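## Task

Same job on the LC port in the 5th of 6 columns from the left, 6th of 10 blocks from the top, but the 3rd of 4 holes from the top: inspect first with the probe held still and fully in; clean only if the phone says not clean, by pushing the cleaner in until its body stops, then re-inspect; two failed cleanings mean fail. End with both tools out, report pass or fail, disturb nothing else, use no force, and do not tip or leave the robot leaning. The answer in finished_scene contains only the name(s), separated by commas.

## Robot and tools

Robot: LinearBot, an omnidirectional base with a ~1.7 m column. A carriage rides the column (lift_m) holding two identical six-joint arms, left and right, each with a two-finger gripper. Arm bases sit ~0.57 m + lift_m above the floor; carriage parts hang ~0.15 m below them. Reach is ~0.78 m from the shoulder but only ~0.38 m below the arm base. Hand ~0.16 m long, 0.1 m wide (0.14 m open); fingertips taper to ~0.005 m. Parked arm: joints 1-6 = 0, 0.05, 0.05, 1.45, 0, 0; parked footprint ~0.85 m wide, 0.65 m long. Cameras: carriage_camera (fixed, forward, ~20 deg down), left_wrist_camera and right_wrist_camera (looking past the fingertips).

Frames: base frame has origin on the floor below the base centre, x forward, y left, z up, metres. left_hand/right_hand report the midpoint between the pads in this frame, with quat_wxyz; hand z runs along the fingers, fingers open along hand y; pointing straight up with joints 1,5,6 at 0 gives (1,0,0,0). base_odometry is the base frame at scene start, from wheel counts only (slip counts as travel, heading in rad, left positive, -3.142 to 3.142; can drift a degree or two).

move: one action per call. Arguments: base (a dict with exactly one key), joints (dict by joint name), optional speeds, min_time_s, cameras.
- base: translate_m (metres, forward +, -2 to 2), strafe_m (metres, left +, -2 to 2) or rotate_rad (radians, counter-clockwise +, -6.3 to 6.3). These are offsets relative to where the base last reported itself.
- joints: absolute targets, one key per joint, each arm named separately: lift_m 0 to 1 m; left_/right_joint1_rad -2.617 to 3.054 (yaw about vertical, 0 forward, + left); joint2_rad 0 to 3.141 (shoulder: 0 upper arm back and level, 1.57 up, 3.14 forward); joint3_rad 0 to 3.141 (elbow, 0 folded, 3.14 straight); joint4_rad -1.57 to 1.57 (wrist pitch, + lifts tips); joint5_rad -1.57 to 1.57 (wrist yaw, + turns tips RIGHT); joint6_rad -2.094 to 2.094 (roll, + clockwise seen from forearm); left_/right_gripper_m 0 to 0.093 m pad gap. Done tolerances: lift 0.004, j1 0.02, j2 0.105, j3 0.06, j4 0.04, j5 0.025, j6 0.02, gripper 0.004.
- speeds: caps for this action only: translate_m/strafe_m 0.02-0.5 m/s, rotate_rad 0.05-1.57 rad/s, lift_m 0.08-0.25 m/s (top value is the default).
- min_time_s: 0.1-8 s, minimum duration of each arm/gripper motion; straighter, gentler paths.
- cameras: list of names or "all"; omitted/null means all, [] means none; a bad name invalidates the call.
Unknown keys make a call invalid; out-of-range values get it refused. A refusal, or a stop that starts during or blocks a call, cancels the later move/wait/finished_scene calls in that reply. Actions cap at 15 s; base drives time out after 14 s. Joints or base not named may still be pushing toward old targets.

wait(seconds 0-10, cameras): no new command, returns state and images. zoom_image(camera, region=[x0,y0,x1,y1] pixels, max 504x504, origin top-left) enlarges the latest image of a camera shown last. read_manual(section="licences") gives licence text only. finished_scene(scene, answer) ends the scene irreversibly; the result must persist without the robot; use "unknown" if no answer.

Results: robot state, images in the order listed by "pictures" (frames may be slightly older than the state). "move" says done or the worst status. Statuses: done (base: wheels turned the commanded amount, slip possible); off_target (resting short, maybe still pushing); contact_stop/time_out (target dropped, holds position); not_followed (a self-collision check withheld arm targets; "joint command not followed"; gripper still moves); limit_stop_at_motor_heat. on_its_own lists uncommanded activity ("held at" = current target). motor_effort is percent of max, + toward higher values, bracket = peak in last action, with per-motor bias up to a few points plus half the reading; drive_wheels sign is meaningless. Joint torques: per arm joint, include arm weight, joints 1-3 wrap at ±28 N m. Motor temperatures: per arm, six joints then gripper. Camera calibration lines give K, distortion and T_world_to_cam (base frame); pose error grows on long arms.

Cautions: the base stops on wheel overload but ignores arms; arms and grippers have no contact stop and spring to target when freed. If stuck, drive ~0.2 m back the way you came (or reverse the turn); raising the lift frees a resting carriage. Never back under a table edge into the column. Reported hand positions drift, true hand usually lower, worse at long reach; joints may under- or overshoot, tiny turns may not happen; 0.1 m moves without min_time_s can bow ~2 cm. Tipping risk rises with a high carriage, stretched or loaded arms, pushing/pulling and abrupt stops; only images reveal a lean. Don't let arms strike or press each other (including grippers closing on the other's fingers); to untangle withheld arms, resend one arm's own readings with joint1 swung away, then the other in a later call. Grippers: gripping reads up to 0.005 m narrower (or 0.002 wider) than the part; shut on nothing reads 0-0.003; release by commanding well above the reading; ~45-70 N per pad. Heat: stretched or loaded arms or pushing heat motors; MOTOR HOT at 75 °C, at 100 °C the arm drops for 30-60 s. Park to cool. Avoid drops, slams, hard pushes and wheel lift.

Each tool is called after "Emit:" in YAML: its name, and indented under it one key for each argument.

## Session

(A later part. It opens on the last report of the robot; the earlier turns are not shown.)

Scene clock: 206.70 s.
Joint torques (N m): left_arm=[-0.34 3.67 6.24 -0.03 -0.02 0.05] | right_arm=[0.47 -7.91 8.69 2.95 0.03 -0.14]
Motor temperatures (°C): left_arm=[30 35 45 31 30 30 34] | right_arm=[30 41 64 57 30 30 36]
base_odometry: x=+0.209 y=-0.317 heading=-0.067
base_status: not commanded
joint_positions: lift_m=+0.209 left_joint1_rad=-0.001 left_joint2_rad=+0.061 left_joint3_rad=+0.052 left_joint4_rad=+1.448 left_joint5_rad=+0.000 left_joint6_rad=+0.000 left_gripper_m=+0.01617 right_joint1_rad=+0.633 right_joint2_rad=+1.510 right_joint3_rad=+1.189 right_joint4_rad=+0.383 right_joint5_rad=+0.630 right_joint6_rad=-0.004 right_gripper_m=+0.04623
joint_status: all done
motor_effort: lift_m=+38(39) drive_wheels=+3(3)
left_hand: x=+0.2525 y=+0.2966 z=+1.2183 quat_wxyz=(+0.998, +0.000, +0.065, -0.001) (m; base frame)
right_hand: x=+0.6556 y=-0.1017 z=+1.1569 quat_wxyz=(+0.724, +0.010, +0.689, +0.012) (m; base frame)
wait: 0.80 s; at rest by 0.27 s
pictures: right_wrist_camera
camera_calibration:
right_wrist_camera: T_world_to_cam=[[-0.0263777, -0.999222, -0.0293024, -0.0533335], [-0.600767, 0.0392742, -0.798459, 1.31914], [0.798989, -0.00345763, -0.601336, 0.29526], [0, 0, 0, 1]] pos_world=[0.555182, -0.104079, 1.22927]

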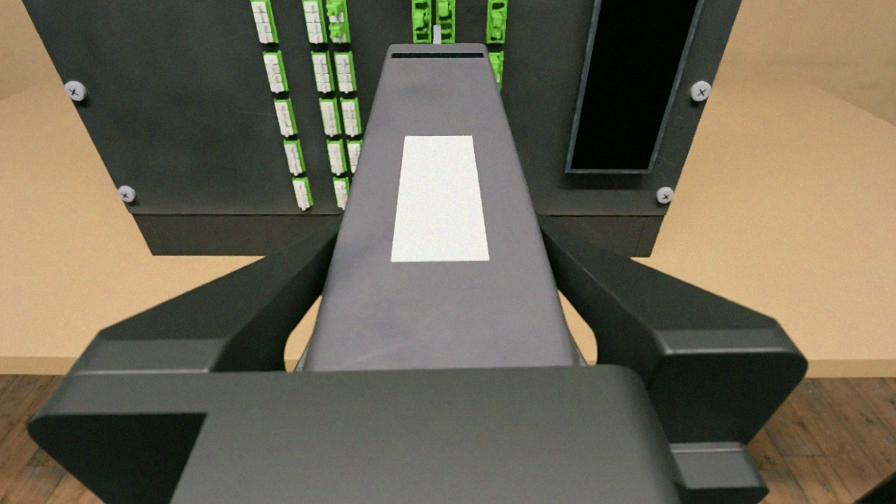

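Emit:
move:
  base: {"strafe_m": -0.0039}
  speeds: {"strafe_m": 0.02}
  cameras: []

Emit:
wait:
  seconds: 0.8
  cameras: ["right_wrist_camera"]

Emit:
zoom_image:
  camera: "right_wrist_camera"
  region: [425, 10, 450, 35]

Scene clock: 209.70 s.
Joint torques (N m): left_arm=[-0.32 3.7 6.24 -0.02 -0.03 0.06] | right_arm=[0.39 -7.87 8.68 2.91 0.02 -0.15]
Motor temperatures (°C): left_arm=[30 35 45 31 30 30 34] | right_arm=[30 41 64 57 30 30 36]
move: done
base_odometry: x=+0.209 y=-0.321 heading=-0.066
base_status: done
joint_positions: lift_m=+0.209 left_joint1_rad=-0.001 left_joint2_rad=+0.061 left_joint3_rad=+0.052 left_joint4_rad=+1.448 left_joint5_rad=+0.000 left_joint6_rad=+0.000 left_gripper_m=+0.01617 right_joint1_rad=+0.634 right_joint2_rad=+1.510 right_joint3_rad=+1.189 right_joint4_rad=+0.383 right_joint5_rad=+0.633 right_joint6_rad=-0.004 right_gripper_m=+0.04623
joint_status: not commanded
motor_effort: lift_m=+38(39) drive_wheels=+3(10)
left_hand: x=+0.2525 y=+0.2966 z=+1.2183 quat_wxyz=(+0.998, +0.000, +0.065, -0.001) (m; base frame)
right_hand: x=+0.6553 y=-0.1016 z=+1.1570 quat_wxyz=(+0.725, +0.011, +0.689, +0.012) (m; base frame)
pictures: none
No camera images: "cameras" was empty.

Scene clock: 210.50 s.
Joint torques (N m): left_arm=[-0.31 3.69 6.26 -0.03 -0.03 0.06] | right_arm=[0.39 -7.94 8.75 2.9 0 -0.15]
Motor temperatures (°C): left_arm=[30 35 45 31 30 30 34] | right_arm=[30 41 64 57 30 30 36]
base_odometry: x=+0.209 y=-0.321 heading=-0.066
base_status: done
joint_positions: lift_m=+0.209 left_joint1_rad=-0.001 left_joint2_rad=+0.061 left_joint3_rad=+0.052 left_joint4_rad=+1.448 left_joint5_rad=+0.000 left_joint6_rad=+0.000 left_gripper_m=+0.01617 right_joint1_rad=+0.634 right_joint2_rad=+1.510 right_joint3_rad=+1.189 right_joint4_rad=+0.383 right_joint5_rad=+0.633 right_joint6_rad=-0.004 right_gripper_m=+0.04623
joint_status: not commanded
motor_effort: lift_m=+37(39) drive_wheels=+3(10)
left_hand: x=+0.2525 y=+0.2966 z=+1.2183 quat_wxyz=(+0.998, +0.000, +0.065, -0.001) (m; base frame)
right_hand: x=+0.6553 y=-0.1016 z=+1.1570 quat_wxyz=(+0.725, +0.011, +0.689, +0.012) (m; base frame)
wait: 0.80 s; at rest by 0.27 s
pictures: right_wrist_camera
camera_calibration:
right_wrist_camera: T_world_to_cam=[[-0.0282442, -0.99916, -0.0296789, -0.0515377], [-0.60052, 0.0406962, -0.798573, 1.31912], [0.799111, -0.00473228, -0.601165, 0.295232], [0, 0, 0, 1]] pos_world=[0.554782, -0.103781, 1.22937]

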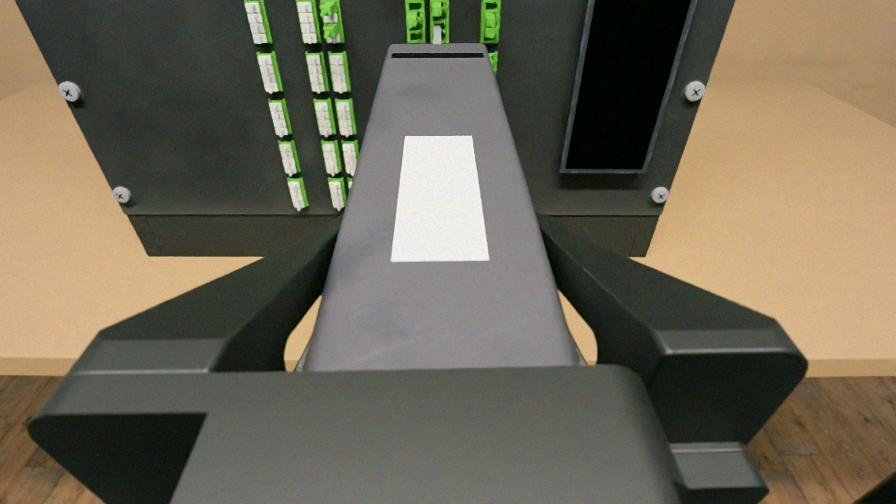

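Scaled by 20.160 from the camera's 896x504 image, which has a finer 1280x720 frame.

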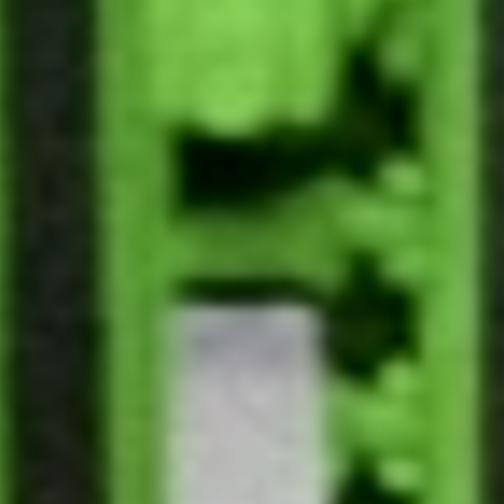

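Emit:
move:
  base: {"translate_m": 0.002}
  speeds: {"translate_m": 0.02}
  cameras: []

Emit:
wait:
  seconds: 0.5
  cameras: ["right_wrist_camera"]

Emit:
zoom_image:
  camera: "right_wrist_camera"
  region: [425, 10, 450, 35]

Scene clock: 213.33 s.
Joint torques (N m): left_arm=[-0.28 3.73 6.17 -0.05 -0.02 0.06] | right_arm=[0.4 -8.05 8.75 2.95 -0.01 -0.17]
Motor temperatures (°C): left_arm=[30 35 45 31 30 30 34] | right_arm=[30 41 64 57 30 30 36]
move: done
base_odometry: x=+0.211 y=-0.321 heading=-0.066
base_status: done
joint_positions: lift_m=+0.209 left_joint1_rad=-0.001 left_joint2_rad=+0.061 left_joint3_rad=+0.052 left_joint4_rad=+1.449 left_joint5_rad=+0.000 left_joint6_rad=+0.000 left_gripper_m=+0.01617 right_joint1_rad=+0.635 right_joint2_rad=+1.510 right_joint3_rad=+1.189 right_joint4_rad=+0.382 right_joint5_rad=+0.636 right_joint6_rad=-0.004 right_gripper_m=+0.04623
joint_status: not commanded
motor_effort: lift_m=+37(39) drive_wheels=+0(13)
left_hand: x=+0.2523 y=+0.2966 z=+1.2183 quat_wxyz=(+0.998, +0.000, +0.065, -0.001) (m; base frame)
right_hand: x=+0.6551 y=-0.1017 z=+1.1567 quat_wxyz=(+0.724, +0.012, +0.689, +0.011) (m; base frame)
pictures: none
No camera images: "cameras" was empty.

Scene clock: 213.83 s.
Joint torques (N m): left_arm=[-0.31 3.7 6.27 -0.05 -0.03 0.06] | right_arm=[0.2 -8.02 8.72 2.91 -0.02 -0.15]
Motor temperatures (°C): left_arm=[30 35 45 31 30 30 34] | right_arm=[30 41 64 57 30 30 36]
base_odometry: x=+0.211 y=-0.321 heading=-0.066
base_status: done
joint_positions: lift_m=+0.209 left_joint1_rad=-0.001 left_joint2_rad=+0.061 left_joint3_rad=+0.052 left_joint4_rad=+1.449 left_joint5_rad=+0.000 left_joint6_rad=+0.000 left_gripper_m=+0.01617 right_joint1_rad=+0.635 right_joint2_rad=+1.510 right_joint3_rad=+1.189 right_joint4_rad=+0.383 right_joint5_rad=+0.636 right_joint6_rad=-0.004 right_gripper_m=+0.04623
joint_status: not commanded
motor_effort: lift_m=+39(39) drive_wheels=+1(13)
left_hand: x=+0.2523 y=+0.2966 z=+1.2183 quat_wxyz=(+0.998, +0.000, +0.065, -0.001) (m; base frame)
right_hand: x=+0.6551 y=-0.1017 z=+1.1569 quat_wxyz=(+0.724, +0.012, +0.689, +0.011) (m; base frame)
wait: 0.50 s; at rest by 0.27 s
pictures: right_wrist_camera
camera_calibration:
right_wrist_camera: T_world_to_cam=[[-0.0301959, -0.999105, -0.0296159, -0.0505333], [-0.600794, 0.0418216, -0.798309, 1.31893], [0.798833, -0.00631255, -0.60152, 0.295676], [0, 0, 0, 1]] pos_world=[0.554683, -0.103781, 1.22927]

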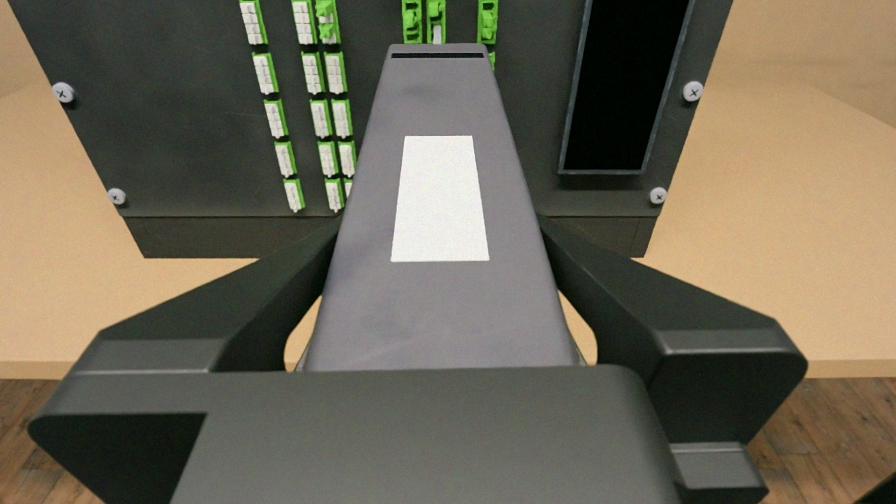

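Scaled by 20.160 from the camera's 896x504 image, which has a finer 1280x720 frame.

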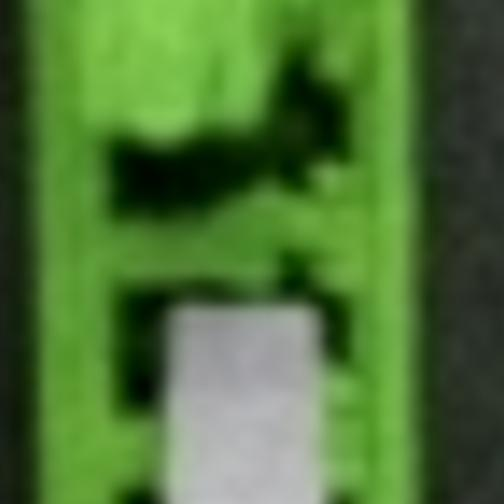

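Emit:
move:
  base: {"strafe_m": 0.0017}
  speeds: {"strafe_m": 0.02}
  cameras: []

Emit:
wait:
  seconds: 0.5
  cameras: ["right_wrist_camera"]

Emit:
zoom_image:
  camera: "right_wrist_camera"
  region: [425, 10, 450, 35]

Scene clock: 217.17 s.
Joint torques (N m): left_arm=[-0.31 3.66 6.23 -0.04 -0.02 0.06] | right_arm=[0.21 -8.02 8.65 2.88 -0.05 -0.17]
Motor temperatures (°C): left_arm=[30 35 45 31 30 30 34] | right_arm=[30 41 64 58 30 30 36]
move: done
base_odometry: x=+0.211 y=-0.319 heading=-0.067
base_status: done
joint_positions: lift_m=+0.209 left_joint1_rad=-0.001 left_joint2_rad=+0.061 left_joint3_rad=+0.052 left_joint4_rad=+1.449 left_joint5_rad=+0.000 left_joint6_rad=+0.000 left_gripper_m=+0.01617 right_joint1_rad=+0.637 right_joint2_rad=+1.510 right_joint3_rad=+1.189 right_joint4_rad=+0.383 right_joint5_rad=+0.636 right_joint6_rad=-0.004 right_gripper_m=+0.04623
joint_status: not commanded
motor_effort: lift_m=+37(39) drive_wheels=-2(7)
left_hand: x=+0.2523 y=+0.2966 z=+1.2183 quat_wxyz=(+0.998, +0.000, +0.065, -0.001) (m; base frame)
right_hand: x=+0.6547 y=-0.1009 z=+1.1569 quat_wxyz=(+0.724, +0.011, +0.689, +0.012) (m; base frame)
pictures: none
No camera images: "cameras" was empty.

Scene clock: 217.67 s.
Joint torques (N m): left_arm=[-0.36 3.69 6.22 -0.03 -0.02 0.05] | right_arm=[0.13 -8.02 8.55 2.93 -0.04 -0.18]
Motor temperatures (°C): left_arm=[30 35 45 31 30 30 34] | right_arm=[30 41 64 58 30 30 36]
base_odometry: x=+0.211 y=-0.319 heading=-0.067
base_status: done
joint_positions: lift_m=+0.209 left_joint1_rad=-0.001 left_joint2_rad=+0.061 left_joint3_rad=+0.052 left_joint4_rad=+1.449 left_joint5_rad=+0.000 left_joint6_rad=+0.000 left_gripper_m=+0.01617 right_joint1_rad=+0.637 right_joint2_rad=+1.510 right_joint3_rad=+1.189 right_joint4_rad=+0.382 right_joint5_rad=+0.637 right_joint6_rad=-0.004 right_gripper_m=+0.04623
joint_status: not commanded
motor_effort: lift_m=+39(39) drive_wheels=-1(7)
left_hand: x=+0.2523 y=+0.2966 z=+1.2183 quat_wxyz=(+0.998, +0.000, +0.065, -0.001) (m; base frame)
right_hand: x=+0.6547 y=-0.1010 z=+1.1568 quat_wxyz=(+0.724, +0.011, +0.689, +0.012) (m; base frame)
wait: 0.50 s; at rest by 0.27 s
pictures: right_wrist_camera
camera_calibration:
right_wrist_camera: T_world_to_cam=[[-0.0290878, -0.999144, -0.0294304, -0.0507885], [-0.601062, 0.0410086, -0.798149, 1.31859], [0.798673, -0.0055269, -0.60174, 0.296361], [0, 0, 0, 1]] pos_world=[0.554383, -0.103181, 1.22927]

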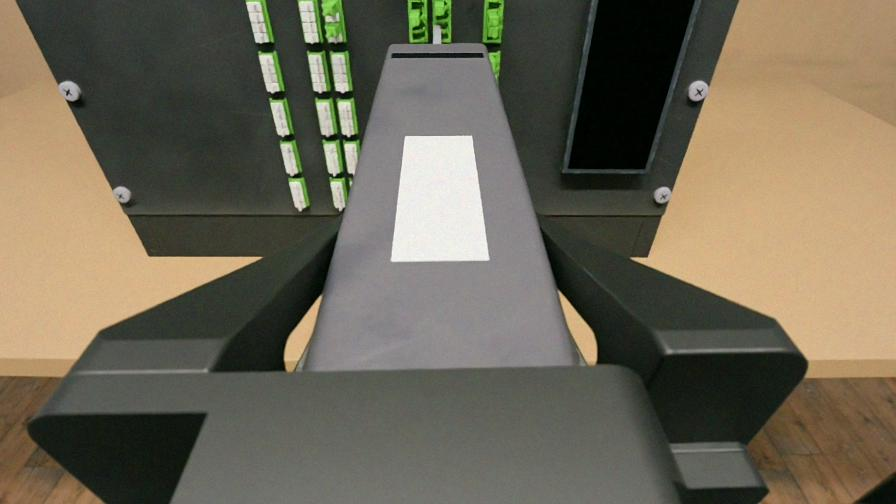

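Scaled by 20.160 from the camera's 896x504 image, which has a finer 1280x720 frame.

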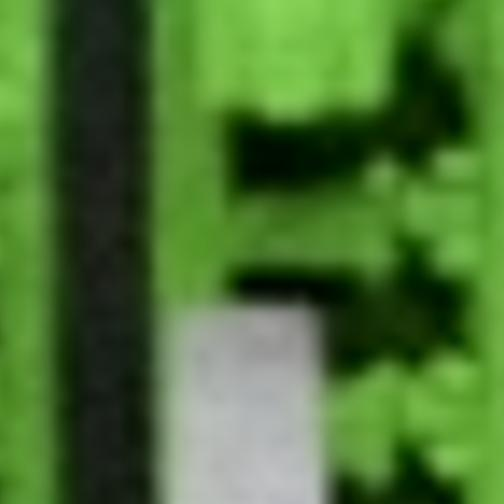

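Emit:
move:
  base: {"strafe_m": -0.0014}
  speeds: {"strafe_m": 0.02}
  cameras: []

Emit:
wait:
  seconds: 0.5
  cameras: ["right_wrist_camera"]

Emit:
zoom_image:
  camera: "right_wrist_camera"
  region: [425, 10, 450, 35]

Scene clock: 221.30 s.
Joint torques (N m): left_arm=[-0.4 3.73 6.26 -0.05 -0.02 0.05] | right_arm=[-0.02 -7.94 8.75 2.97 -0.03 -0.14]
Motor temperatures (°C): left_arm=[30 35 45 31 30 30 34] | right_arm=[30 41 65 58 30 30 36]
move: done
base_odometry: x=+0.211 y=-0.321 heading=-0.066
base_status: done
joint_positions: lift_m=+0.209 left_joint1_rad=-0.001 left_joint2_rad=+0.061 left_joint3_rad=+0.052 left_joint4_rad=+1.449 left_joint5_rad=+0.000 left_joint6_rad=+0.000 left_gripper_m=+0.01617 right_joint1_rad=+0.637 right_joint2_rad=+1.510 right_joint3_rad=+1.189 right_joint4_rad=+0.382 right_joint5_rad=+0.637 right_joint6_rad=-0.004 right_gripper_m=+0.04623
joint_status: not commanded
motor_effort: lift_m=+38(39) drive_wheels=+2(8)
left_hand: x=+0.2523 y=+0.2967 z=+1.2183 quat_wxyz=(+0.998, +0.000, +0.065, +0.000) (m; base frame)
right_hand: x=+0.6547 y=-0.1011 z=+1.1568 quat_wxyz=(+0.724, +0.011, +0.689, +0.011) (m; base frame)
pictures: none
No camera images: "cameras" was empty.

Scene clock: 221.80 s.
Joint torques (N m): left_arm=[-0.35 3.7 6.22 -0.02 -0.01 0.06] | right_arm=[0.2 -7.91 8.69 2.95 0 -0.16]
Motor temperatures (°C): left_arm=[30 35 45 31 30 30 34] | right_arm=[30 41 65 58 30 30 36]
base_odometry: x=+0.211 y=-0.321 heading=-0.066
base_status: done
joint_positions: lift_m=+0.209 left_joint1_rad=-0.001 left_joint2_rad=+0.061 left_joint3_rad=+0.052 left_joint4_rad=+1.449 left_joint5_rad=+0.000 left_joint6_rad=+0.000 left_gripper_m=+0.01617 right_joint1_rad=+0.637 right_joint2_rad=+1.510 right_joint3_rad=+1.189 right_joint4_rad=+0.383 right_joint5_rad=+0.637 right_joint6_rad=-0.004 right_gripper_m=+0.04623
joint_status: not commanded
motor_effort: lift_m=+37(39) drive_wheels=+2(8)
left_hand: x=+0.2523 y=+0.2967 z=+1.2183 quat_wxyz=(+0.998, +0.000, +0.065, +0.000) (m; base frame)
right_hand: x=+0.6547 y=-0.1011 z=+1.1569 quat_wxyz=(+0.724, +0.012, +0.689, +0.011) (m; base frame)
wait: 0.50 s; at rest by 0.27 s
pictures: right_wrist_camera
camera_calibration:
right_wrist_camera: T_world_to_cam=[[-0.0294777, -0.999126, -0.029643, -0.0503097], [-0.600871, 0.0414117, -0.798273, 1.31868], [0.798803, -0.00571964, -0.601566, 0.296055], [0, 0, 0, 1]] pos_world=[0.554383, -0.103181, 1.22927]

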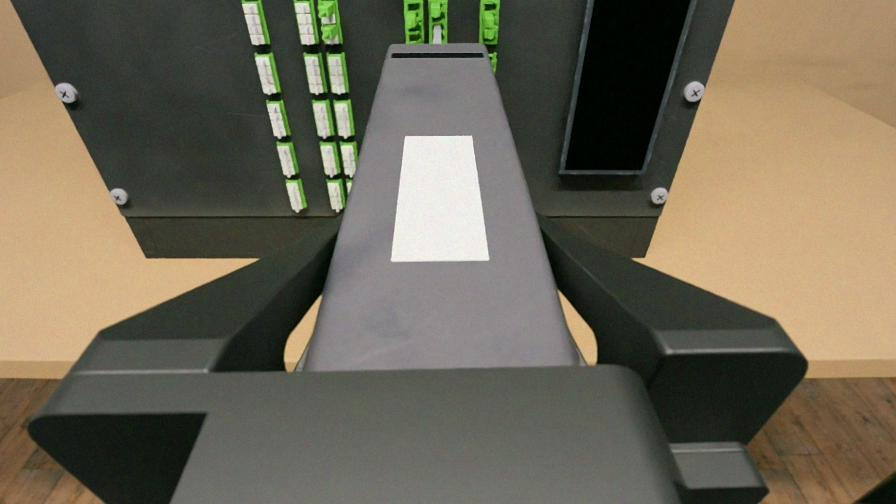

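Scaled by 20.160 from the camera's 896x504 image, which has a finer 1280x720 frame.

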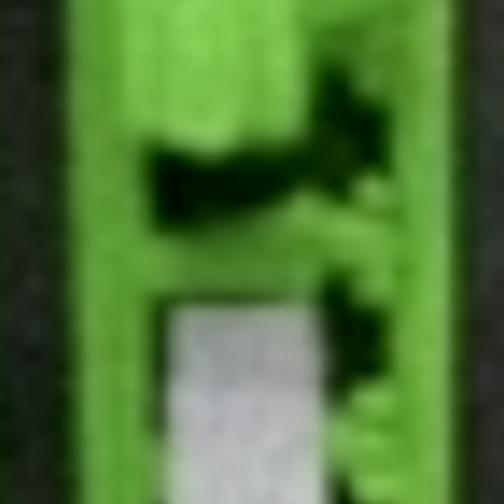

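Emit:
move:
  base: {"strafe_m": 0.0005}
  speeds: {"strafe_m": 0.02}
  cameras: []

Emit:
wait:
  seconds: 0.5
  cameras: ["right_wrist_camera"]

Emit:
zoom_image:
  camera: "right_wrist_camera"
  region: [425, 10, 450, 35]

Scene clock: 224.00 s.
Joint torques (N m): left_arm=[-0.39 3.67 6.22 -0.05 0.01 0.05] | right_arm=[0.05 -8.01 8.81 2.93 -0.03 -0.16]
Motor temperatures (°C): left_arm=[30 35 45 31 30 30 34] | right_arm=[30 41 65 58 30 30 36]
move: done
base_odometry: x=+0.211 y=-0.320 heading=-0.066
base_status: done
joint_positions: lift_m=+0.209 left_joint1_rad=-0.001 left_joint2_rad=+0.061 left_joint3_rad=+0.052 left_joint4_rad=+1.449 left_joint5_rad=+0.000 left_joint6_rad=+0.000 left_gripper_m=+0.01617 right_joint1_rad=+0.637 right_joint2_rad=+1.510 right_joint3_rad=+1.189 right_joint4_rad=+0.382 right_joint5_rad=+0.637 right_joint6_rad=-0.004 right_gripper_m=+0.04623
joint_status: not commanded
motor_effort: lift_m=+38(39) drive_wheels=-2(4)
left_hand: x=+0.2523 y=+0.2967 z=+1.2183 quat_wxyz=(+0.998, +0.000, +0.065, +0.000) (m; base frame)
right_hand: x=+0.6547 y=-0.1011 z=+1.1568 quat_wxyz=(+0.724, +0.011, +0.689, +0.011) (m; base frame)
pictures: none
No camera images: "cameras" was empty.

Scene clock: 224.50 s.
Joint torques (N m): left_arm=[-0.36 3.73 6.22 -0.03 -0.03 0.06] | right_arm=[0.09 -8.08 8.8 2.93 -0.01 -0.15]
Motor temperatures (°C): left_arm=[30 35 45 31 30 30 34] | right_arm=[30 41 65 58 30 30 36]
base_odometry: x=+0.211 y=-0.320 heading=-0.066
base_status: done
joint_positions: lift_m=+0.209 left_joint1_rad=-0.001 left_joint2_rad=+0.061 left_joint3_rad=+0.052 left_joint4_rad=+1.449 left_joint5_rad=+0.000 left_joint6_rad=+0.000 left_gripper_m=+0.01617 right_joint1_rad=+0.637 right_joint2_rad=+1.510 right_joint3_rad=+1.189 right_joint4_rad=+0.383 right_joint5_rad=+0.637 right_joint6_rad=-0.004 right_gripper_m=+0.04623
joint_status: not commanded
motor_effort: lift_m=+38(39) drive_wheels=-1(4)
left_hand: x=+0.2523 y=+0.2967 z=+1.2183 quat_wxyz=(+0.998, +0.000, +0.065, +0.000) (m; base frame)
right_hand: x=+0.6547 y=-0.1011 z=+1.1569 quat_wxyz=(+0.724, +0.012, +0.689, +0.011) (m; base frame)
wait: 0.50 s; at rest by 0.27 s
pictures: right_wrist_camera
camera_calibration:
right_wrist_camera: T_world_to_cam=[[-0.0294777, -0.999126, -0.029643, -0.0503097], [-0.600871, 0.0414117, -0.798273, 1.31868], [0.798803, -0.00571964, -0.601566, 0.296055], [0, 0, 0, 1]] pos_world=[0.554383, -0.103181, 1.22927]

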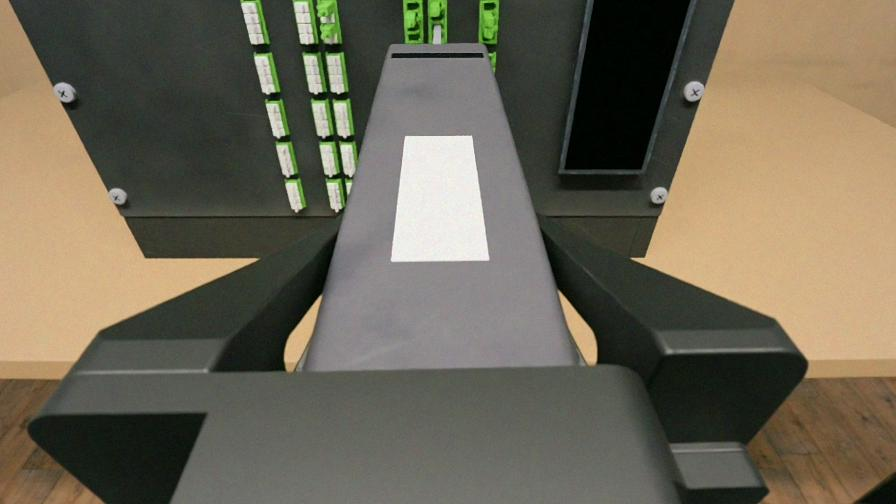

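Scaled by 20.160 from the camera's 896x504 image, which has a finer 1280x720 frame.

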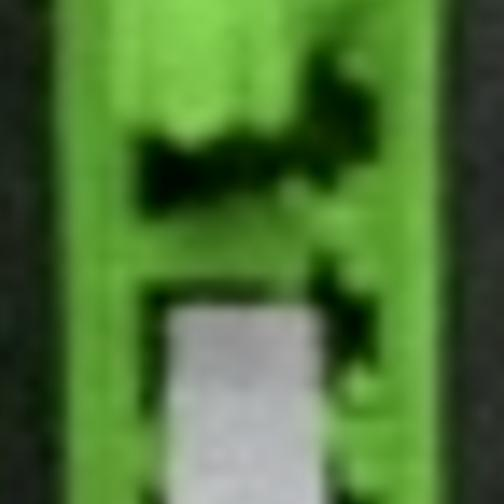

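Emit:
wait:
  seconds: 0.1
  cameras: ["right_wrist_camera"]

Emit:
zoom_image:
  camera: "right_wrist_camera"
  region: [425, 10, 450, 35]

Scene clock: 226.77 s.
Joint torques (N m): left_arm=[-0.35 3.69 6.22 -0.04 -0.02 0.06] | right_arm=[0.05 -8.13 8.76 2.92 -0.02 -0.16]
Motor temperatures (°C): left_arm=[30 35 45 31 30 30 34] | right_arm=[30 41 65 58 30 30 36]
base_odometry: x=+0.211 y=-0.320 heading=-0.066
base_status: done
joint_positions: lift_m=+0.209 left_joint1_rad=-0.001 left_joint2_rad=+0.061 left_joint3_rad=+0.052 left_joint4_rad=+1.449 left_joint5_rad=+0.000 left_joint6_rad=+0.000 left_gripper_m=+0.01617 right_joint1_rad=+0.637 right_joint2_rad=+1.510 right_joint3_rad=+1.189 right_joint4_rad=+0.383 right_joint5_rad=+0.637 right_joint6_rad=-0.004 right_gripper_m=+0.04623
joint_status: not commanded
motor_effort: lift_m=+37(39) drive_wheels=-1(4)
left_hand: x=+0.2523 y=+0.2967 z=+1.2183 quat_wxyz=(+0.998, +0.000, +0.065, +0.000) (m; base frame)
right_hand: x=+0.6547 y=-0.1011 z=+1.1569 quat_wxyz=(+0.724, +0.012, +0.689, +0.011) (m; base frame)
wait: 0.10 s; at rest from the start
pictures: right_wrist_camera
camera_calibration:
right_wrist_camera: T_world_to_cam=[[-0.0294777, -0.999126, -0.029643, -0.0503097], [-0.600871, 0.0414117, -0.798273, 1.31868], [0.798803, -0.00571964, -0.601566, 0.296055], [0, 0, 0, 1]] pos_world=[0.554383, -0.103181, 1.22927]

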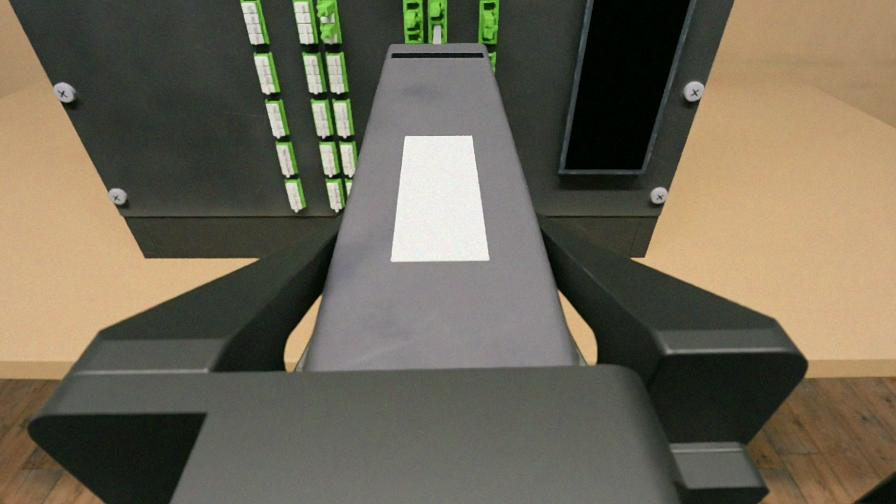

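Scaled by 20.160 from the camera's 896x504 image, which has a finer 1280x720 frame.

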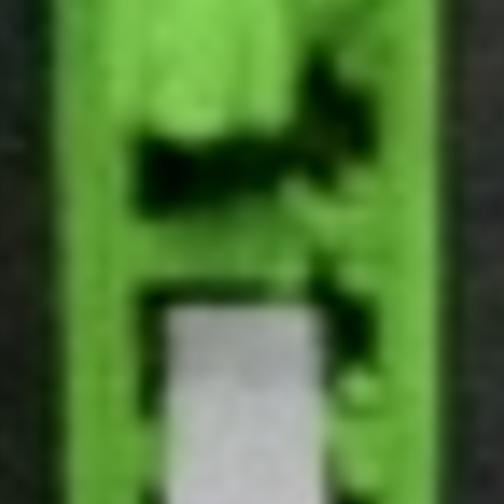

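Emit:
move:
  base: {"strafe_m": 0.001}
  speeds: {"strafe_m": 0.02}
  cameras: []

Emit:
wait:
  seconds: 0.5
  cameras: ["right_wrist_camera"]

Emit:
zoom_image:
  camera: "right_wrist_camera"
  region: [425, 10, 450, 35]

Scene clock: 229.97 s.
Joint torques (N m): left_arm=[-0.31 3.7 6.24 -0.03 -0.02 0.05] | right_arm=[-0.09 -8.12 8.81 2.94 -0.03 -0.16]
Motor temperatures (°C): left_arm=[30 35 45 31 30 30 34] | right_arm=[30 41 65 58 30 30 36]
move: done
base_odometry: x=+0.211 y=-0.319 heading=-0.066
base_status: done
joint_positions: lift_m=+0.209 left_joint1_rad=-0.001 left_joint2_rad=+0.061 left_joint3_rad=+0.052 left_joint4_rad=+1.449 left_joint5_rad=+0.000 left_joint6_rad=+0.000 left_gripper_m=+0.01617 right_joint1_rad=+0.637 right_joint2_rad=+1.510 right_joint3_rad=+1.189 right_joint4_rad=+0.383 right_joint5_rad=+0.637 right_joint6_rad=-0.004 right_gripper_m=+0.04623
joint_status: not commanded
motor_effort: lift_m=+38(39) drive_wheels=-2(8)
left_hand: x=+0.2523 y=+0.2967 z=+1.2183 quat_wxyz=(+0.998, +0.000, +0.065, -0.001) (m; base frame)
right_hand: x=+0.6547 y=-0.1010 z=+1.1569 quat_wxyz=(+0.724, +0.012, +0.689, +0.012) (m; base frame)
pictures: none
No camera images: "cameras" was empty.

Scene clock: 230.47 s.
Joint torques (N m): left_arm=[-0.35 3.73 6.24 -0.04 -0.02 0.05] | right_arm=[-0.03 -7.99 8.84 2.91 -0.06 -0.16]
Motor temperatures (°C): left_arm=[30 35 45 31 30 30 34] | right_arm=[30 41 65 58 30 30 36]
base_odometry: x=+0.211 y=-0.319 heading=-0.066
base_status: done
joint_positions: lift_m=+0.209 left_joint1_rad=-0.001 left_joint2_rad=+0.061 left_joint3_rad=+0.052 left_joint4_rad=+1.449 left_joint5_rad=+0.000 left_joint6_rad=+0.000 left_gripper_m=+0.01617 right_joint1_rad=+0.637 right_joint2_rad=+1.510 right_joint3_rad=+1.189 right_joint4_rad=+0.383 right_joint5_rad=+0.637 right_joint6_rad=-0.004 right_gripper_m=+0.04623
joint_status: not commanded
motor_effort: lift_m=+38(39) drive_wheels=-2(8)
left_hand: x=+0.2523 y=+0.2967 z=+1.2183 quat_wxyz=(+0.998, +0.000, +0.065, -0.001) (m; base frame)
right_hand: x=+0.6547 y=-0.1010 z=+1.1569 quat_wxyz=(+0.724, +0.012, +0.689, +0.012) (m; base frame)
wait: 0.50 s; at rest by 0.27 s
pictures: right_wrist_camera
camera_calibration:
right_wrist_camera: T_world_to_cam=[[-0.0293968, -0.999126, -0.0297016, -0.0501856], [-0.600874, 0.0414099, -0.79827, 1.31861], [0.798803, -0.00561966, -0.601566, 0.296146], [0, 0, 0, 1]] pos_world=[0.554283, -0.103081, 1.22927]

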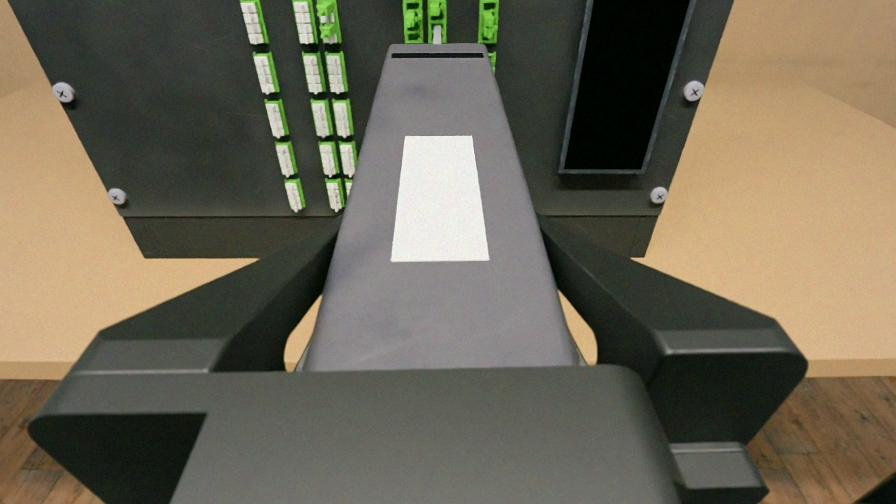

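Scaled by 20.160 from the camera's 896x504 image, which has a finer 1280x720 frame.

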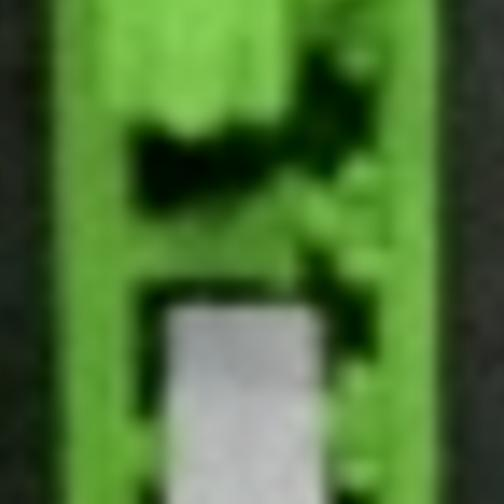

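Emit:
move:
  base: {"strafe_m": 0.001}
  speeds: {"strafe_m": 0.02}
  cameras: []

Emit:
wait:
  seconds: 0.5
  cameras: ["right_wrist_camera"]

Emit:
zoom_image:
  camera: "right_wrist_camera"
  region: [425, 10, 450, 35]

Scene clock: 233.37 s.
Joint torques (N m): left_arm=[-0.35 3.74 6.23 -0.03 -0.02 0.04] | right_arm=[0.02 -7.97 8.7 2.89 -0.04 -0.16]
Motor temperatures (°C): left_arm=[30 35 45 31 30 30 34] | right_arm=[30 41 65 58 30 30 36]
move: done
base_odometry: x=+0.211 y=-0.318 heading=-0.067
base_status: done
joint_positions: lift_m=+0.209 left_joint1_rad=-0.001 left_joint2_rad=+0.061 left_joint3_rad=+0.052 left_joint4_rad=+1.449 left_joint5_rad=+0.000 left_joint6_rad=+0.000 left_gripper_m=+0.01617 right_joint1_rad=+0.638 right_joint2_rad=+1.510 right_joint3_rad=+1.189 right_joint4_rad=+0.382 right_joint5_rad=+0.637 right_joint6_rad=-0.004 right_gripper_m=+0.04623
joint_status: not commanded
motor_effort: lift_m=+39(39) drive_wheels=-2(11)
left_hand: x=+0.2523 y=+0.2967 z=+1.2183 quat_wxyz=(+0.998, +0.000, +0.065, -0.001) (m; base frame)
right_hand: x=+0.6545 y=-0.1006 z=+1.1568 quat_wxyz=(+0.724, +0.011, +0.689, +0.012) (m; base frame)
pictures: none
No camera images: "cameras" was empty.

Scene clock: 233.87 s.
Joint torques (N m): left_arm=[-0.32 3.69 6.28 -0.03 -0.02 0.06] | right_arm=[-0.01 -7.99 8.83 2.91 -0.03 -0.16]
Motor temperatures (°C): left_arm=[30 35 45 31 30 30 34] | right_arm=[30 41 65 58 30 30 36]
base_odometry: x=+0.211 y=-0.318 heading=-0.067
base_status: done
joint_positions: lift_m=+0.209 left_joint1_rad=-0.001 left_joint2_rad=+0.061 left_joint3_rad=+0.052 left_joint4_rad=+1.449 left_joint5_rad=+0.000 left_joint6_rad=+0.000 left_gripper_m=+0.01617 right_joint1_rad=+0.638 right_joint2_rad=+1.510 right_joint3_rad=+1.189 right_joint4_rad=+0.382 right_joint5_rad=+0.637 right_joint6_rad=-0.004 right_gripper_m=+0.04623
joint_status: not commanded
motor_effort: lift_m=+38(39) drive_wheels=-2(11)
left_hand: x=+0.2523 y=+0.2967 z=+1.2183 quat_wxyz=(+0.998, +0.000, +0.065, -0.001) (m; base frame)
right_hand: x=+0.6545 y=-0.1006 z=+1.1568 quat_wxyz=(+0.724, +0.011, +0.689, +0.012) (m; base frame)
wait: 0.50 s; at rest by 0.27 s
pictures: right_wrist_camera
camera_calibration:
right_wrist_camera: T_world_to_cam=[[-0.0283118, -0.999167, -0.0293761, -0.0508937], [-0.601158, 0.0404987, -0.798104, 1.3184], [0.798629, -0.0049361, -0.601804, 0.296686], [0, 0, 0, 1]] pos_world=[0.554183, -0.10278, 1.22927]

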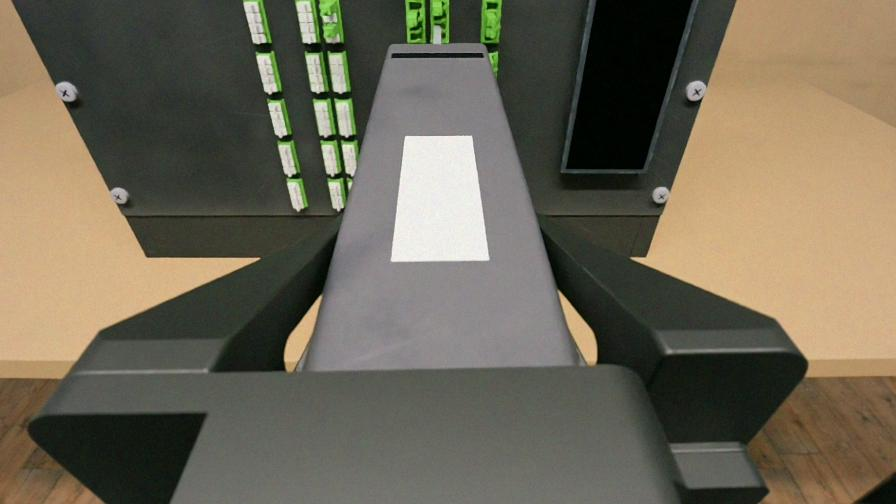

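Scaled by 20.160 from the camera's 896x504 image, which has a finer 1280x720 frame.

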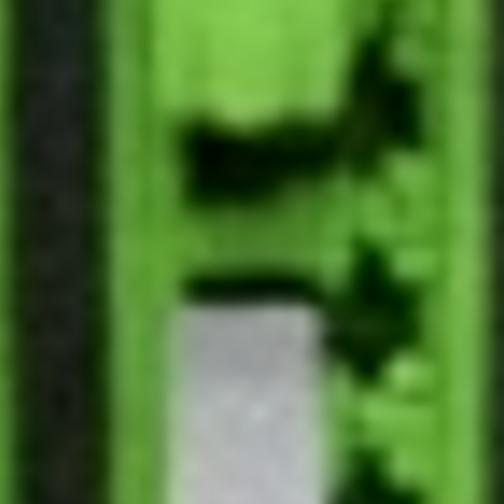

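Emit:
move:
  base: {"translate_m": 0.002}
  speeds: {"translate_m": 0.02}
  cameras: []

Emit:
wait:
  seconds: 0.5
  cameras: ["right_wrist_camera"]

Emit:
zoom_image:
  camera: "right_wrist_camera"
  region: [425, 10, 450, 35]

Scene clock: 237.90 s.
Joint torques (N m): left_arm=[-0.35 3.75 6.28 -0.05 -0.01 0.05] | right_arm=[-0.1 -7.88 8.68 2.98 -0.06 -0.15]
Motor temperatures (°C): left_arm=[30 35 45 31 30 30 34] | right_arm=[30 41 65 59 30 30 36]
move: done
base_odometry: x=+0.213 y=-0.319 heading=-0.067
base_status: done
joint_positions: lift_m=+0.209 left_joint1_rad=-0.001 left_joint2_rad=+0.061 left_joint3_rad=+0.052 left_joint4_rad=+1.448 left_joint5_rad=+0.000 left_joint6_rad=+0.000 left_gripper_m=+0.01617 right_joint1_rad=+0.639 right_joint2_rad=+1.510 right_joint3_rad=+1.189 right_joint4_rad=+0.383 right_joint5_rad=+0.640 right_joint6_rad=-0.005 right_gripper_m=+0.04623
joint_status: not commanded
motor_effort: lift_m=+38(40) drive_wheels=-2(13)
left_hand: x=+0.2525 y=+0.2967 z=+1.2183 quat_wxyz=(+0.998, +0.000, +0.065, -0.001) (m; base frame)
right_hand: x=+0.6543 y=-0.1005 z=+1.1569 quat_wxyz=(+0.724, +0.012, +0.689, +0.011) (m; base frame)
pictures: none
No camera images: "cameras" was empty.

Scene clock: 238.40 s.
Joint torques (N m): left_arm=[-0.35 3.69 6.24 -0.05 -0.02 0.06] | right_arm=[-0.2 -7.97 8.61 2.93 -0.06 -0.16]
Motor temperatures (°C): left_arm=[30 35 45 31 30 30 34] | right_arm=[30 41 65 59 30 30 36]
base_odometry: x=+0.213 y=-0.319 heading=-0.067
base_status: done
joint_positions: lift_m=+0.209 left_joint1_rad=-0.001 left_joint2_rad=+0.061 left_joint3_rad=+0.052 left_joint4_rad=+1.448 left_joint5_rad=+0.000 left_joint6_rad=+0.000 left_gripper_m=+0.01617 right_joint1_rad=+0.639 right_joint2_rad=+1.510 right_joint3_rad=+1.189 right_joint4_rad=+0.383 right_joint5_rad=+0.640 right_joint6_rad=-0.005 right_gripper_m=+0.04623
joint_status: not commanded
motor_effort: lift_m=+38(40) drive_wheels=+3(13)
left_hand: x=+0.2525 y=+0.2967 z=+1.2183 quat_wxyz=(+0.998, +0.000, +0.065, -0.001) (m; base frame)
right_hand: x=+0.6543 y=-0.1005 z=+1.1568 quat_wxyz=(+0.724, +0.012, +0.689, +0.011) (m; base frame)
wait: 0.50 s; at rest by 0.27 s
pictures: right_wrist_camera
camera_calibration:
right_wrist_camera: T_world_to_cam=[[-0.0298042, -0.999123, -0.0294066, -0.0498342], [-0.600922, 0.0414197, -0.798234, 1.31833], [0.798752, -0.00611967, -0.601629, 0.296522], [0, 0, 0, 1]] pos_world=[0.553883, -0.102581, 1.22927]

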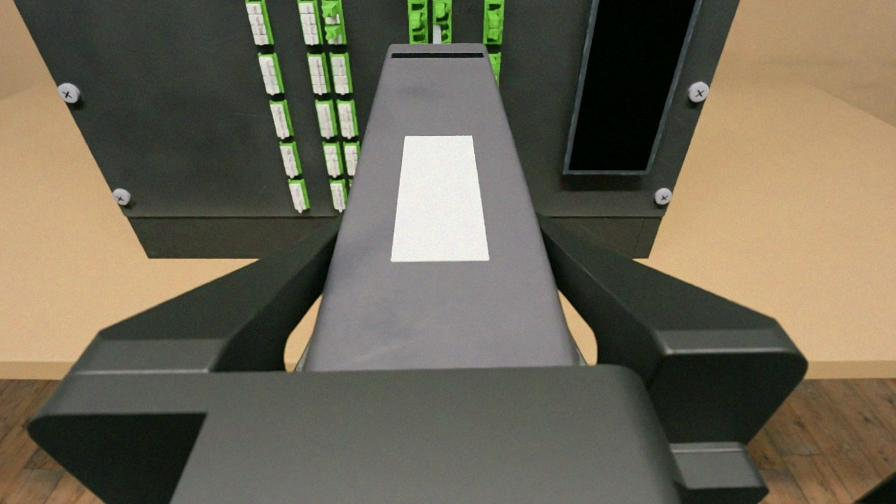

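Scaled by 20.160 from the camera's 896x504 image, which has a finer 1280x720 frame.

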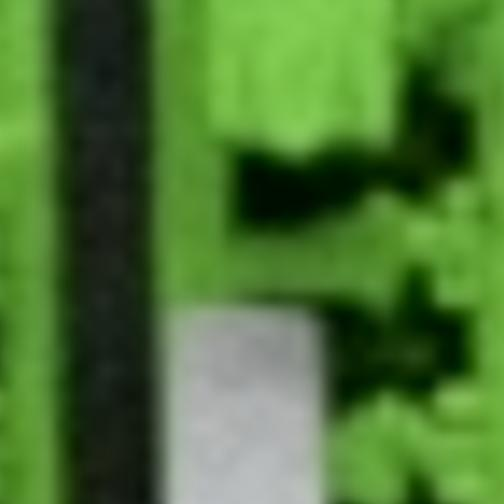

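Emit:
move:
  base: {"translate_m": -0.003}
  speeds: {"translate_m": 0.02}
  joints: {"right_joint1_rad": 0.65, "right_joint5_rad": 0.65}
  cameras: []

Emit:
move:
  base: {"translate_m": 0.001}
  speeds: {"translate_m": 0.02}
  joints: {"right_joint1_rad": 0.63, "right_joint5_rad": 0.63}
  cameras: []

Emit:
wait:
  seconds: 0.8
  cameras: ["right_wrist_camera"]

Emit:
zoom_image:
  camera: "right_wrist_camera"
  region: [425, 10, 450, 35]

Scene clock: 259.13 s.
Joint torques (N m): left_arm=[-0.32 3.64 6.17 -0.03 -0.02 0.06] | right_arm=[0.38 -7.99 8.65 2.87 0.03 -0.16]
Motor temperatures (°C): left_arm=[30 35 45 31 30 30 34] | right_arm=[30 41 65 60 30 30 36]
move: done
base_odometry: x=+0.210 y=-0.318 heading=-0.067
base_status: done
joint_positions: lift_m=+0.209 left_joint1_rad=-0.001 left_joint2_rad=+0.061 left_joint3_rad=+0.052 left_joint4_rad=+1.448 left_joint5_rad=+0.000 left_joint6_rad=+0.000 left_gripper_m=+0.01617 right_joint1_rad=+0.646 right_joint2_rad=+1.510 right_joint3_rad=+1.189 right_joint4_rad=+0.383 right_joint5_rad=+0.644 right_joint6_rad=-0.005 right_gripper_m=+0.04623
joint_status: all done
motor_effort: lift_m=+38(39) drive_wheels=+1(11)
left_hand: x=+0.2525 y=+0.2967 z=+1.2183 quat_wxyz=(+0.998, +0.000, +0.065, -0.001) (m; base frame)
right_hand: x=+0.6530 y=-0.0984 z=+1.1568 quat_wxyz=(+0.724, +0.011, +0.689, +0.012) (m; base frame)
pictures: none
No camera images: "cameras" was empty.

Scene clock: 259.60 s.
Joint torques (N m): left_arm=[-0.31 3.64 6.24 -0.03 -0.01 0.05] | right_arm=[-0.4 -8.03 8.64 2.86 -0.14 -0.17]
Motor temperatures (°C): left_arm=[30 35 45 31 30 30 34] | right_arm=[30 41 65 60 30 30 36]
move: done
base_odometry: x=+0.211 y=-0.319 heading=-0.067
base_status: done
joint_positions: lift_m=+0.209 left_joint1_rad=-0.001 left_joint2_rad=+0.061 left_joint3_rad=+0.052 left_joint4_rad=+1.448 left_joint5_rad=+0.000 left_joint6_rad=+0.000 left_gripper_m=+0.01617 right_joint1_rad=+0.634 right_joint2_rad=+1.510 right_joint3_rad=+1.189 right_joint4_rad=+0.383 right_joint5_rad=+0.638 right_joint6_rad=-0.005 right_gripper_m=+0.04623
joint_status: all done
motor_effort: lift_m=+38(39) drive_wheels=+1(10)
left_hand: x=+0.2526 y=+0.2967 z=+1.2183 quat_wxyz=(+0.998, +0.000, +0.065, -0.001) (m; base frame)
right_hand: x=+0.6553 y=-0.1025 z=+1.1569 quat_wxyz=(+0.725, +0.013, +0.689, +0.010) (m; base frame)
pictures: none
No camera images: "cameras" was empty.

Scene clock: 260.40 s.
Joint torques (N m): left_arm=[-0.31 3.67 6.22 -0.03 -0.02 0.06] | right_arm=[-0.39 -8.05 8.76 2.92 -0.11 -0.14]
Motor temperatures (°C): left_arm=[30 35 45 31 30 30 34] | right_arm=[30 41 65 60 30 30 36]
base_odometry: x=+0.211 y=-0.319 heading=-0.067
base_status: done
joint_positions: lift_m=+0.209 left_joint1_rad=-0.001 left_joint2_rad=+0.061 left_joint3_rad=+0.052 left_joint4_rad=+1.448 left_joint5_rad=+0.000 left_joint6_rad=+0.000 left_gripper_m=+0.01617 right_joint1_rad=+0.634 right_joint2_rad=+1.510 right_joint3_rad=+1.189 right_joint4_rad=+0.383 right_joint5_rad=+0.638 right_joint6_rad=-0.005 right_gripper_m=+0.04623
joint_status: all done
motor_effort: lift_m=+38(39) drive_wheels=+1(10)
left_hand: x=+0.2526 y=+0.2967 z=+1.2183 quat_wxyz=(+0.998, +0.000, +0.065, -0.001) (m; base frame)
right_hand: x=+0.6553 y=-0.1024 z=+1.1569 quat_wxyz=(+0.724, +0.013, +0.689, +0.010) (m; base frame)
wait: 0.80 s; at rest by 0.27 s
pictures: right_wrist_camera
camera_calibration:
right_wrist_camera: T_world_to_cam=[[-0.0332394, -0.999015, -0.0293835, -0.0495154], [-0.600712, 0.0434664, -0.798283, 1.31916], [0.798774, -0.00888342, -0.601565, 0.295334], [0, 0, 0, 1]] pos_world=[0.554884, -0.104182, 1.22927]

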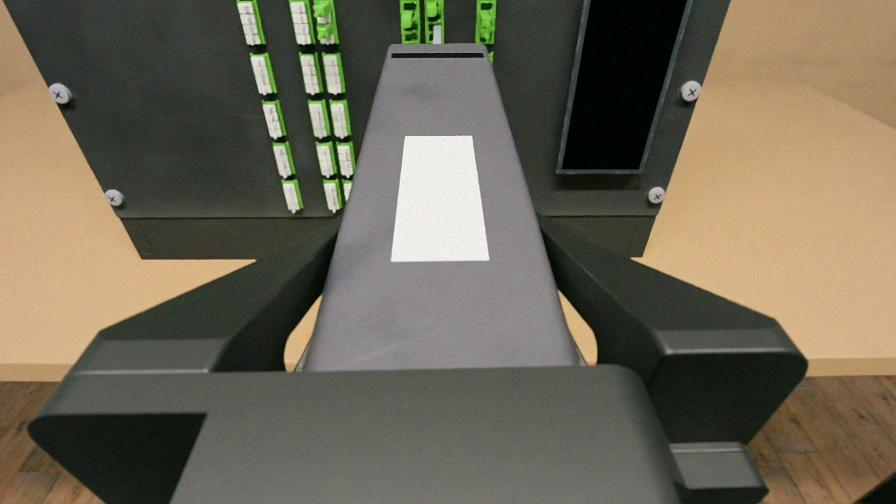

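Scaled by 20.160 from the camera's 896x504 image, which has a finer 1280x720 frame.

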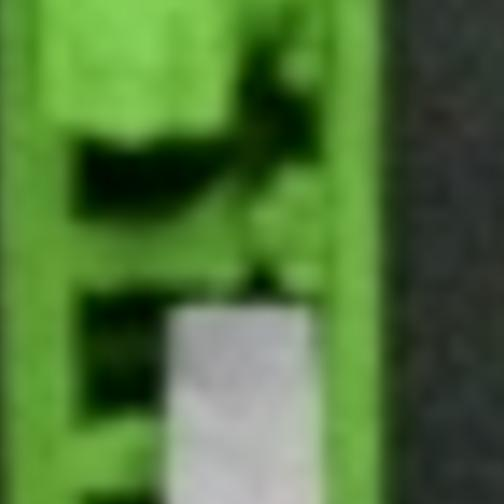

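Emit:
move:
  joints: {"right_joint1_rad": 0.655}
  cameras: []

Emit:
move:
  joints: {"right_joint1_rad": 0.635}
  cameras: []

Emit:
wait:
  seconds: 0.5
  cameras: ["right_wrist_camera"]

Emit:
zoom_image:
  camera: "right_wrist_camera"
  region: [425, 10, 450, 35]

Scene clock: 264.53 s.
Joint torques (N m): left_arm=[-0.34 3.73 6.28 -0.01 -0.02 0.06] | right_arm=[0.35 -7.99 8.73 2.91 -0.1 -0.15]
Motor temperatures (°C): left_arm=[30 35 45 31 30 30 34] | right_arm=[30 41 66 60 30 30 36]
move: done
base_odometry: x=+0.211 y=-0.319 heading=-0.067
base_status: not commanded
joint_positions: lift_m=+0.209 left_joint1_rad=-0.001 left_joint2_rad=+0.061 left_joint3_rad=+0.052 left_joint4_rad=+1.448 left_joint5_rad=+0.000 left_joint6_rad=+0.000 left_gripper_m=+0.01617 right_joint1_rad=+0.651 right_joint2_rad=+1.510 right_joint3_rad=+1.189 right_joint4_rad=+0.383 right_joint5_rad=+0.637 right_joint6_rad=-0.005 right_gripper_m=+0.04623
joint_status: all done
motor_effort: lift_m=+38(39) drive_wheels=+1(1)
left_hand: x=+0.2526 y=+0.2967 z=+1.2183 quat_wxyz=(+0.998, +0.000, +0.065, -0.001) (m; base frame)
right_hand: x=+0.6519 y=-0.0947 z=+1.1569 quat_wxyz=(+0.724, +0.006, +0.689, +0.017) (m; base frame)
pictures: none
No camera images: "cameras" was empty.

Scene clock: 265.00 s.
Joint torques (N m): left_arm=[-0.29 3.7 6.2 -0.02 -0.02 0.06] | right_arm=[-0.31 -7.98 8.65 2.92 -0.13 -0.14]
Motor temperatures (°C): left_arm=[30 35 45 31 30 30 34] | right_arm=[30 41 66 60 30 30 36]
move: done
base_odometry: x=+0.211 y=-0.319 heading=-0.067
base_status: not commanded
joint_positions: lift_m=+0.209 left_joint1_rad=-0.001 left_joint2_rad=+0.061 left_joint3_rad=+0.052 left_joint4_rad=+1.448 left_joint5_rad=+0.000 left_joint6_rad=+0.000 left_gripper_m=+0.01617 right_joint1_rad=+0.639 right_joint2_rad=+1.510 right_joint3_rad=+1.189 right_joint4_rad=+0.383 right_joint5_rad=+0.636 right_joint6_rad=-0.005 right_gripper_m=+0.04623
joint_status: all done
motor_effort: lift_m=+38(39) drive_wheels=+1(1)
left_hand: x=+0.2526 y=+0.2967 z=+1.2183 quat_wxyz=(+0.998, +0.000, +0.065, -0.001) (m; base frame)
right_hand: x=+0.6543 y=-0.0999 z=+1.1569 quat_wxyz=(+0.724, +0.010, +0.689, +0.013) (m; base frame)
pictures: none
No camera images: "cameras" was empty.

Scene clock: 265.50 s.
Joint torques (N m): left_arm=[-0.35 3.66 6.24 -0.03 -0.02 0.06] | right_arm=[-0.46 -7.98 8.76 2.92 -0.09 -0.17]
Motor temperatures (°C): left_arm=[30 35 45 31 30 30 34] | right_arm=[30 41 66 60 30 30 36]
base_odometry: x=+0.211 y=-0.319 heading=-0.067
base_status: not commanded
joint_positions: lift_m=+0.209 left_joint1_rad=-0.001 left_joint2_rad=+0.061 left_joint3_rad=+0.052 left_joint4_rad=+1.448 left_joint5_rad=+0.000 left_joint6_rad=+0.000 left_gripper_m=+0.01617 right_joint1_rad=+0.639 right_joint2_rad=+1.510 right_joint3_rad=+1.189 right_joint4_rad=+0.383 right_joint5_rad=+0.636 right_joint6_rad=-0.005 right_gripper_m=+0.04623
joint_status: all done
motor_effort: lift_m=+38(39) drive_wheels=+1(1)
left_hand: x=+0.2526 y=+0.2967 z=+1.2183 quat_wxyz=(+0.998, +0.000, +0.065, -0.001) (m; base frame)
right_hand: x=+0.6543 y=-0.0999 z=+1.1569 quat_wxyz=(+0.724, +0.010, +0.689, +0.013) (m; base frame)
wait: 0.50 s; at rest by 0.27 s
pictures: right_wrist_camera
camera_calibration:
right_wrist_camera: T_world_to_cam=[[-0.0259662, -0.999235, -0.0292274, -0.0518904], [-0.601005, 0.0389677, -0.798295, 1.31819], [0.798823, -0.00316285, -0.601557, 0.2967], [0, 0, 0, 1]] pos_world=[0.553882, -0.102279, 1.22927]

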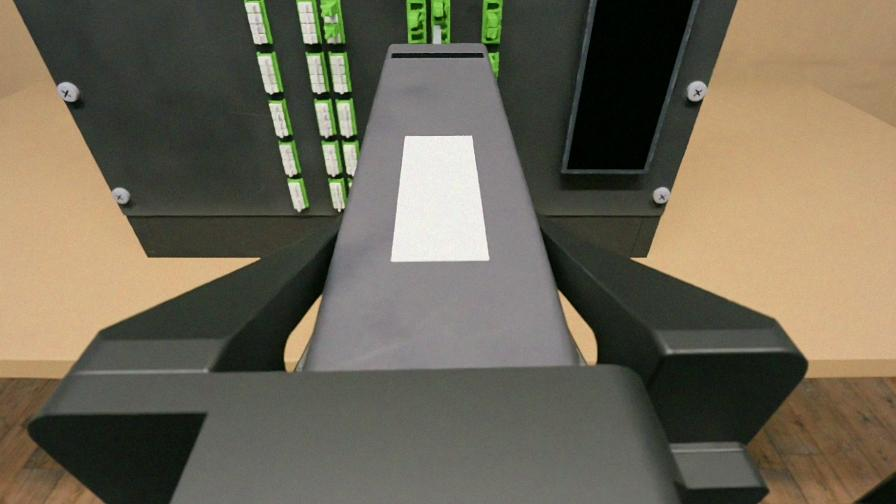

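Scaled by 20.160 from the camera's 896x504 image, which has a finer 1280x720 frame.

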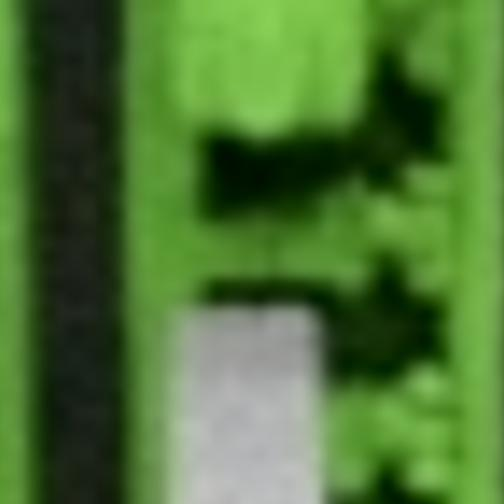

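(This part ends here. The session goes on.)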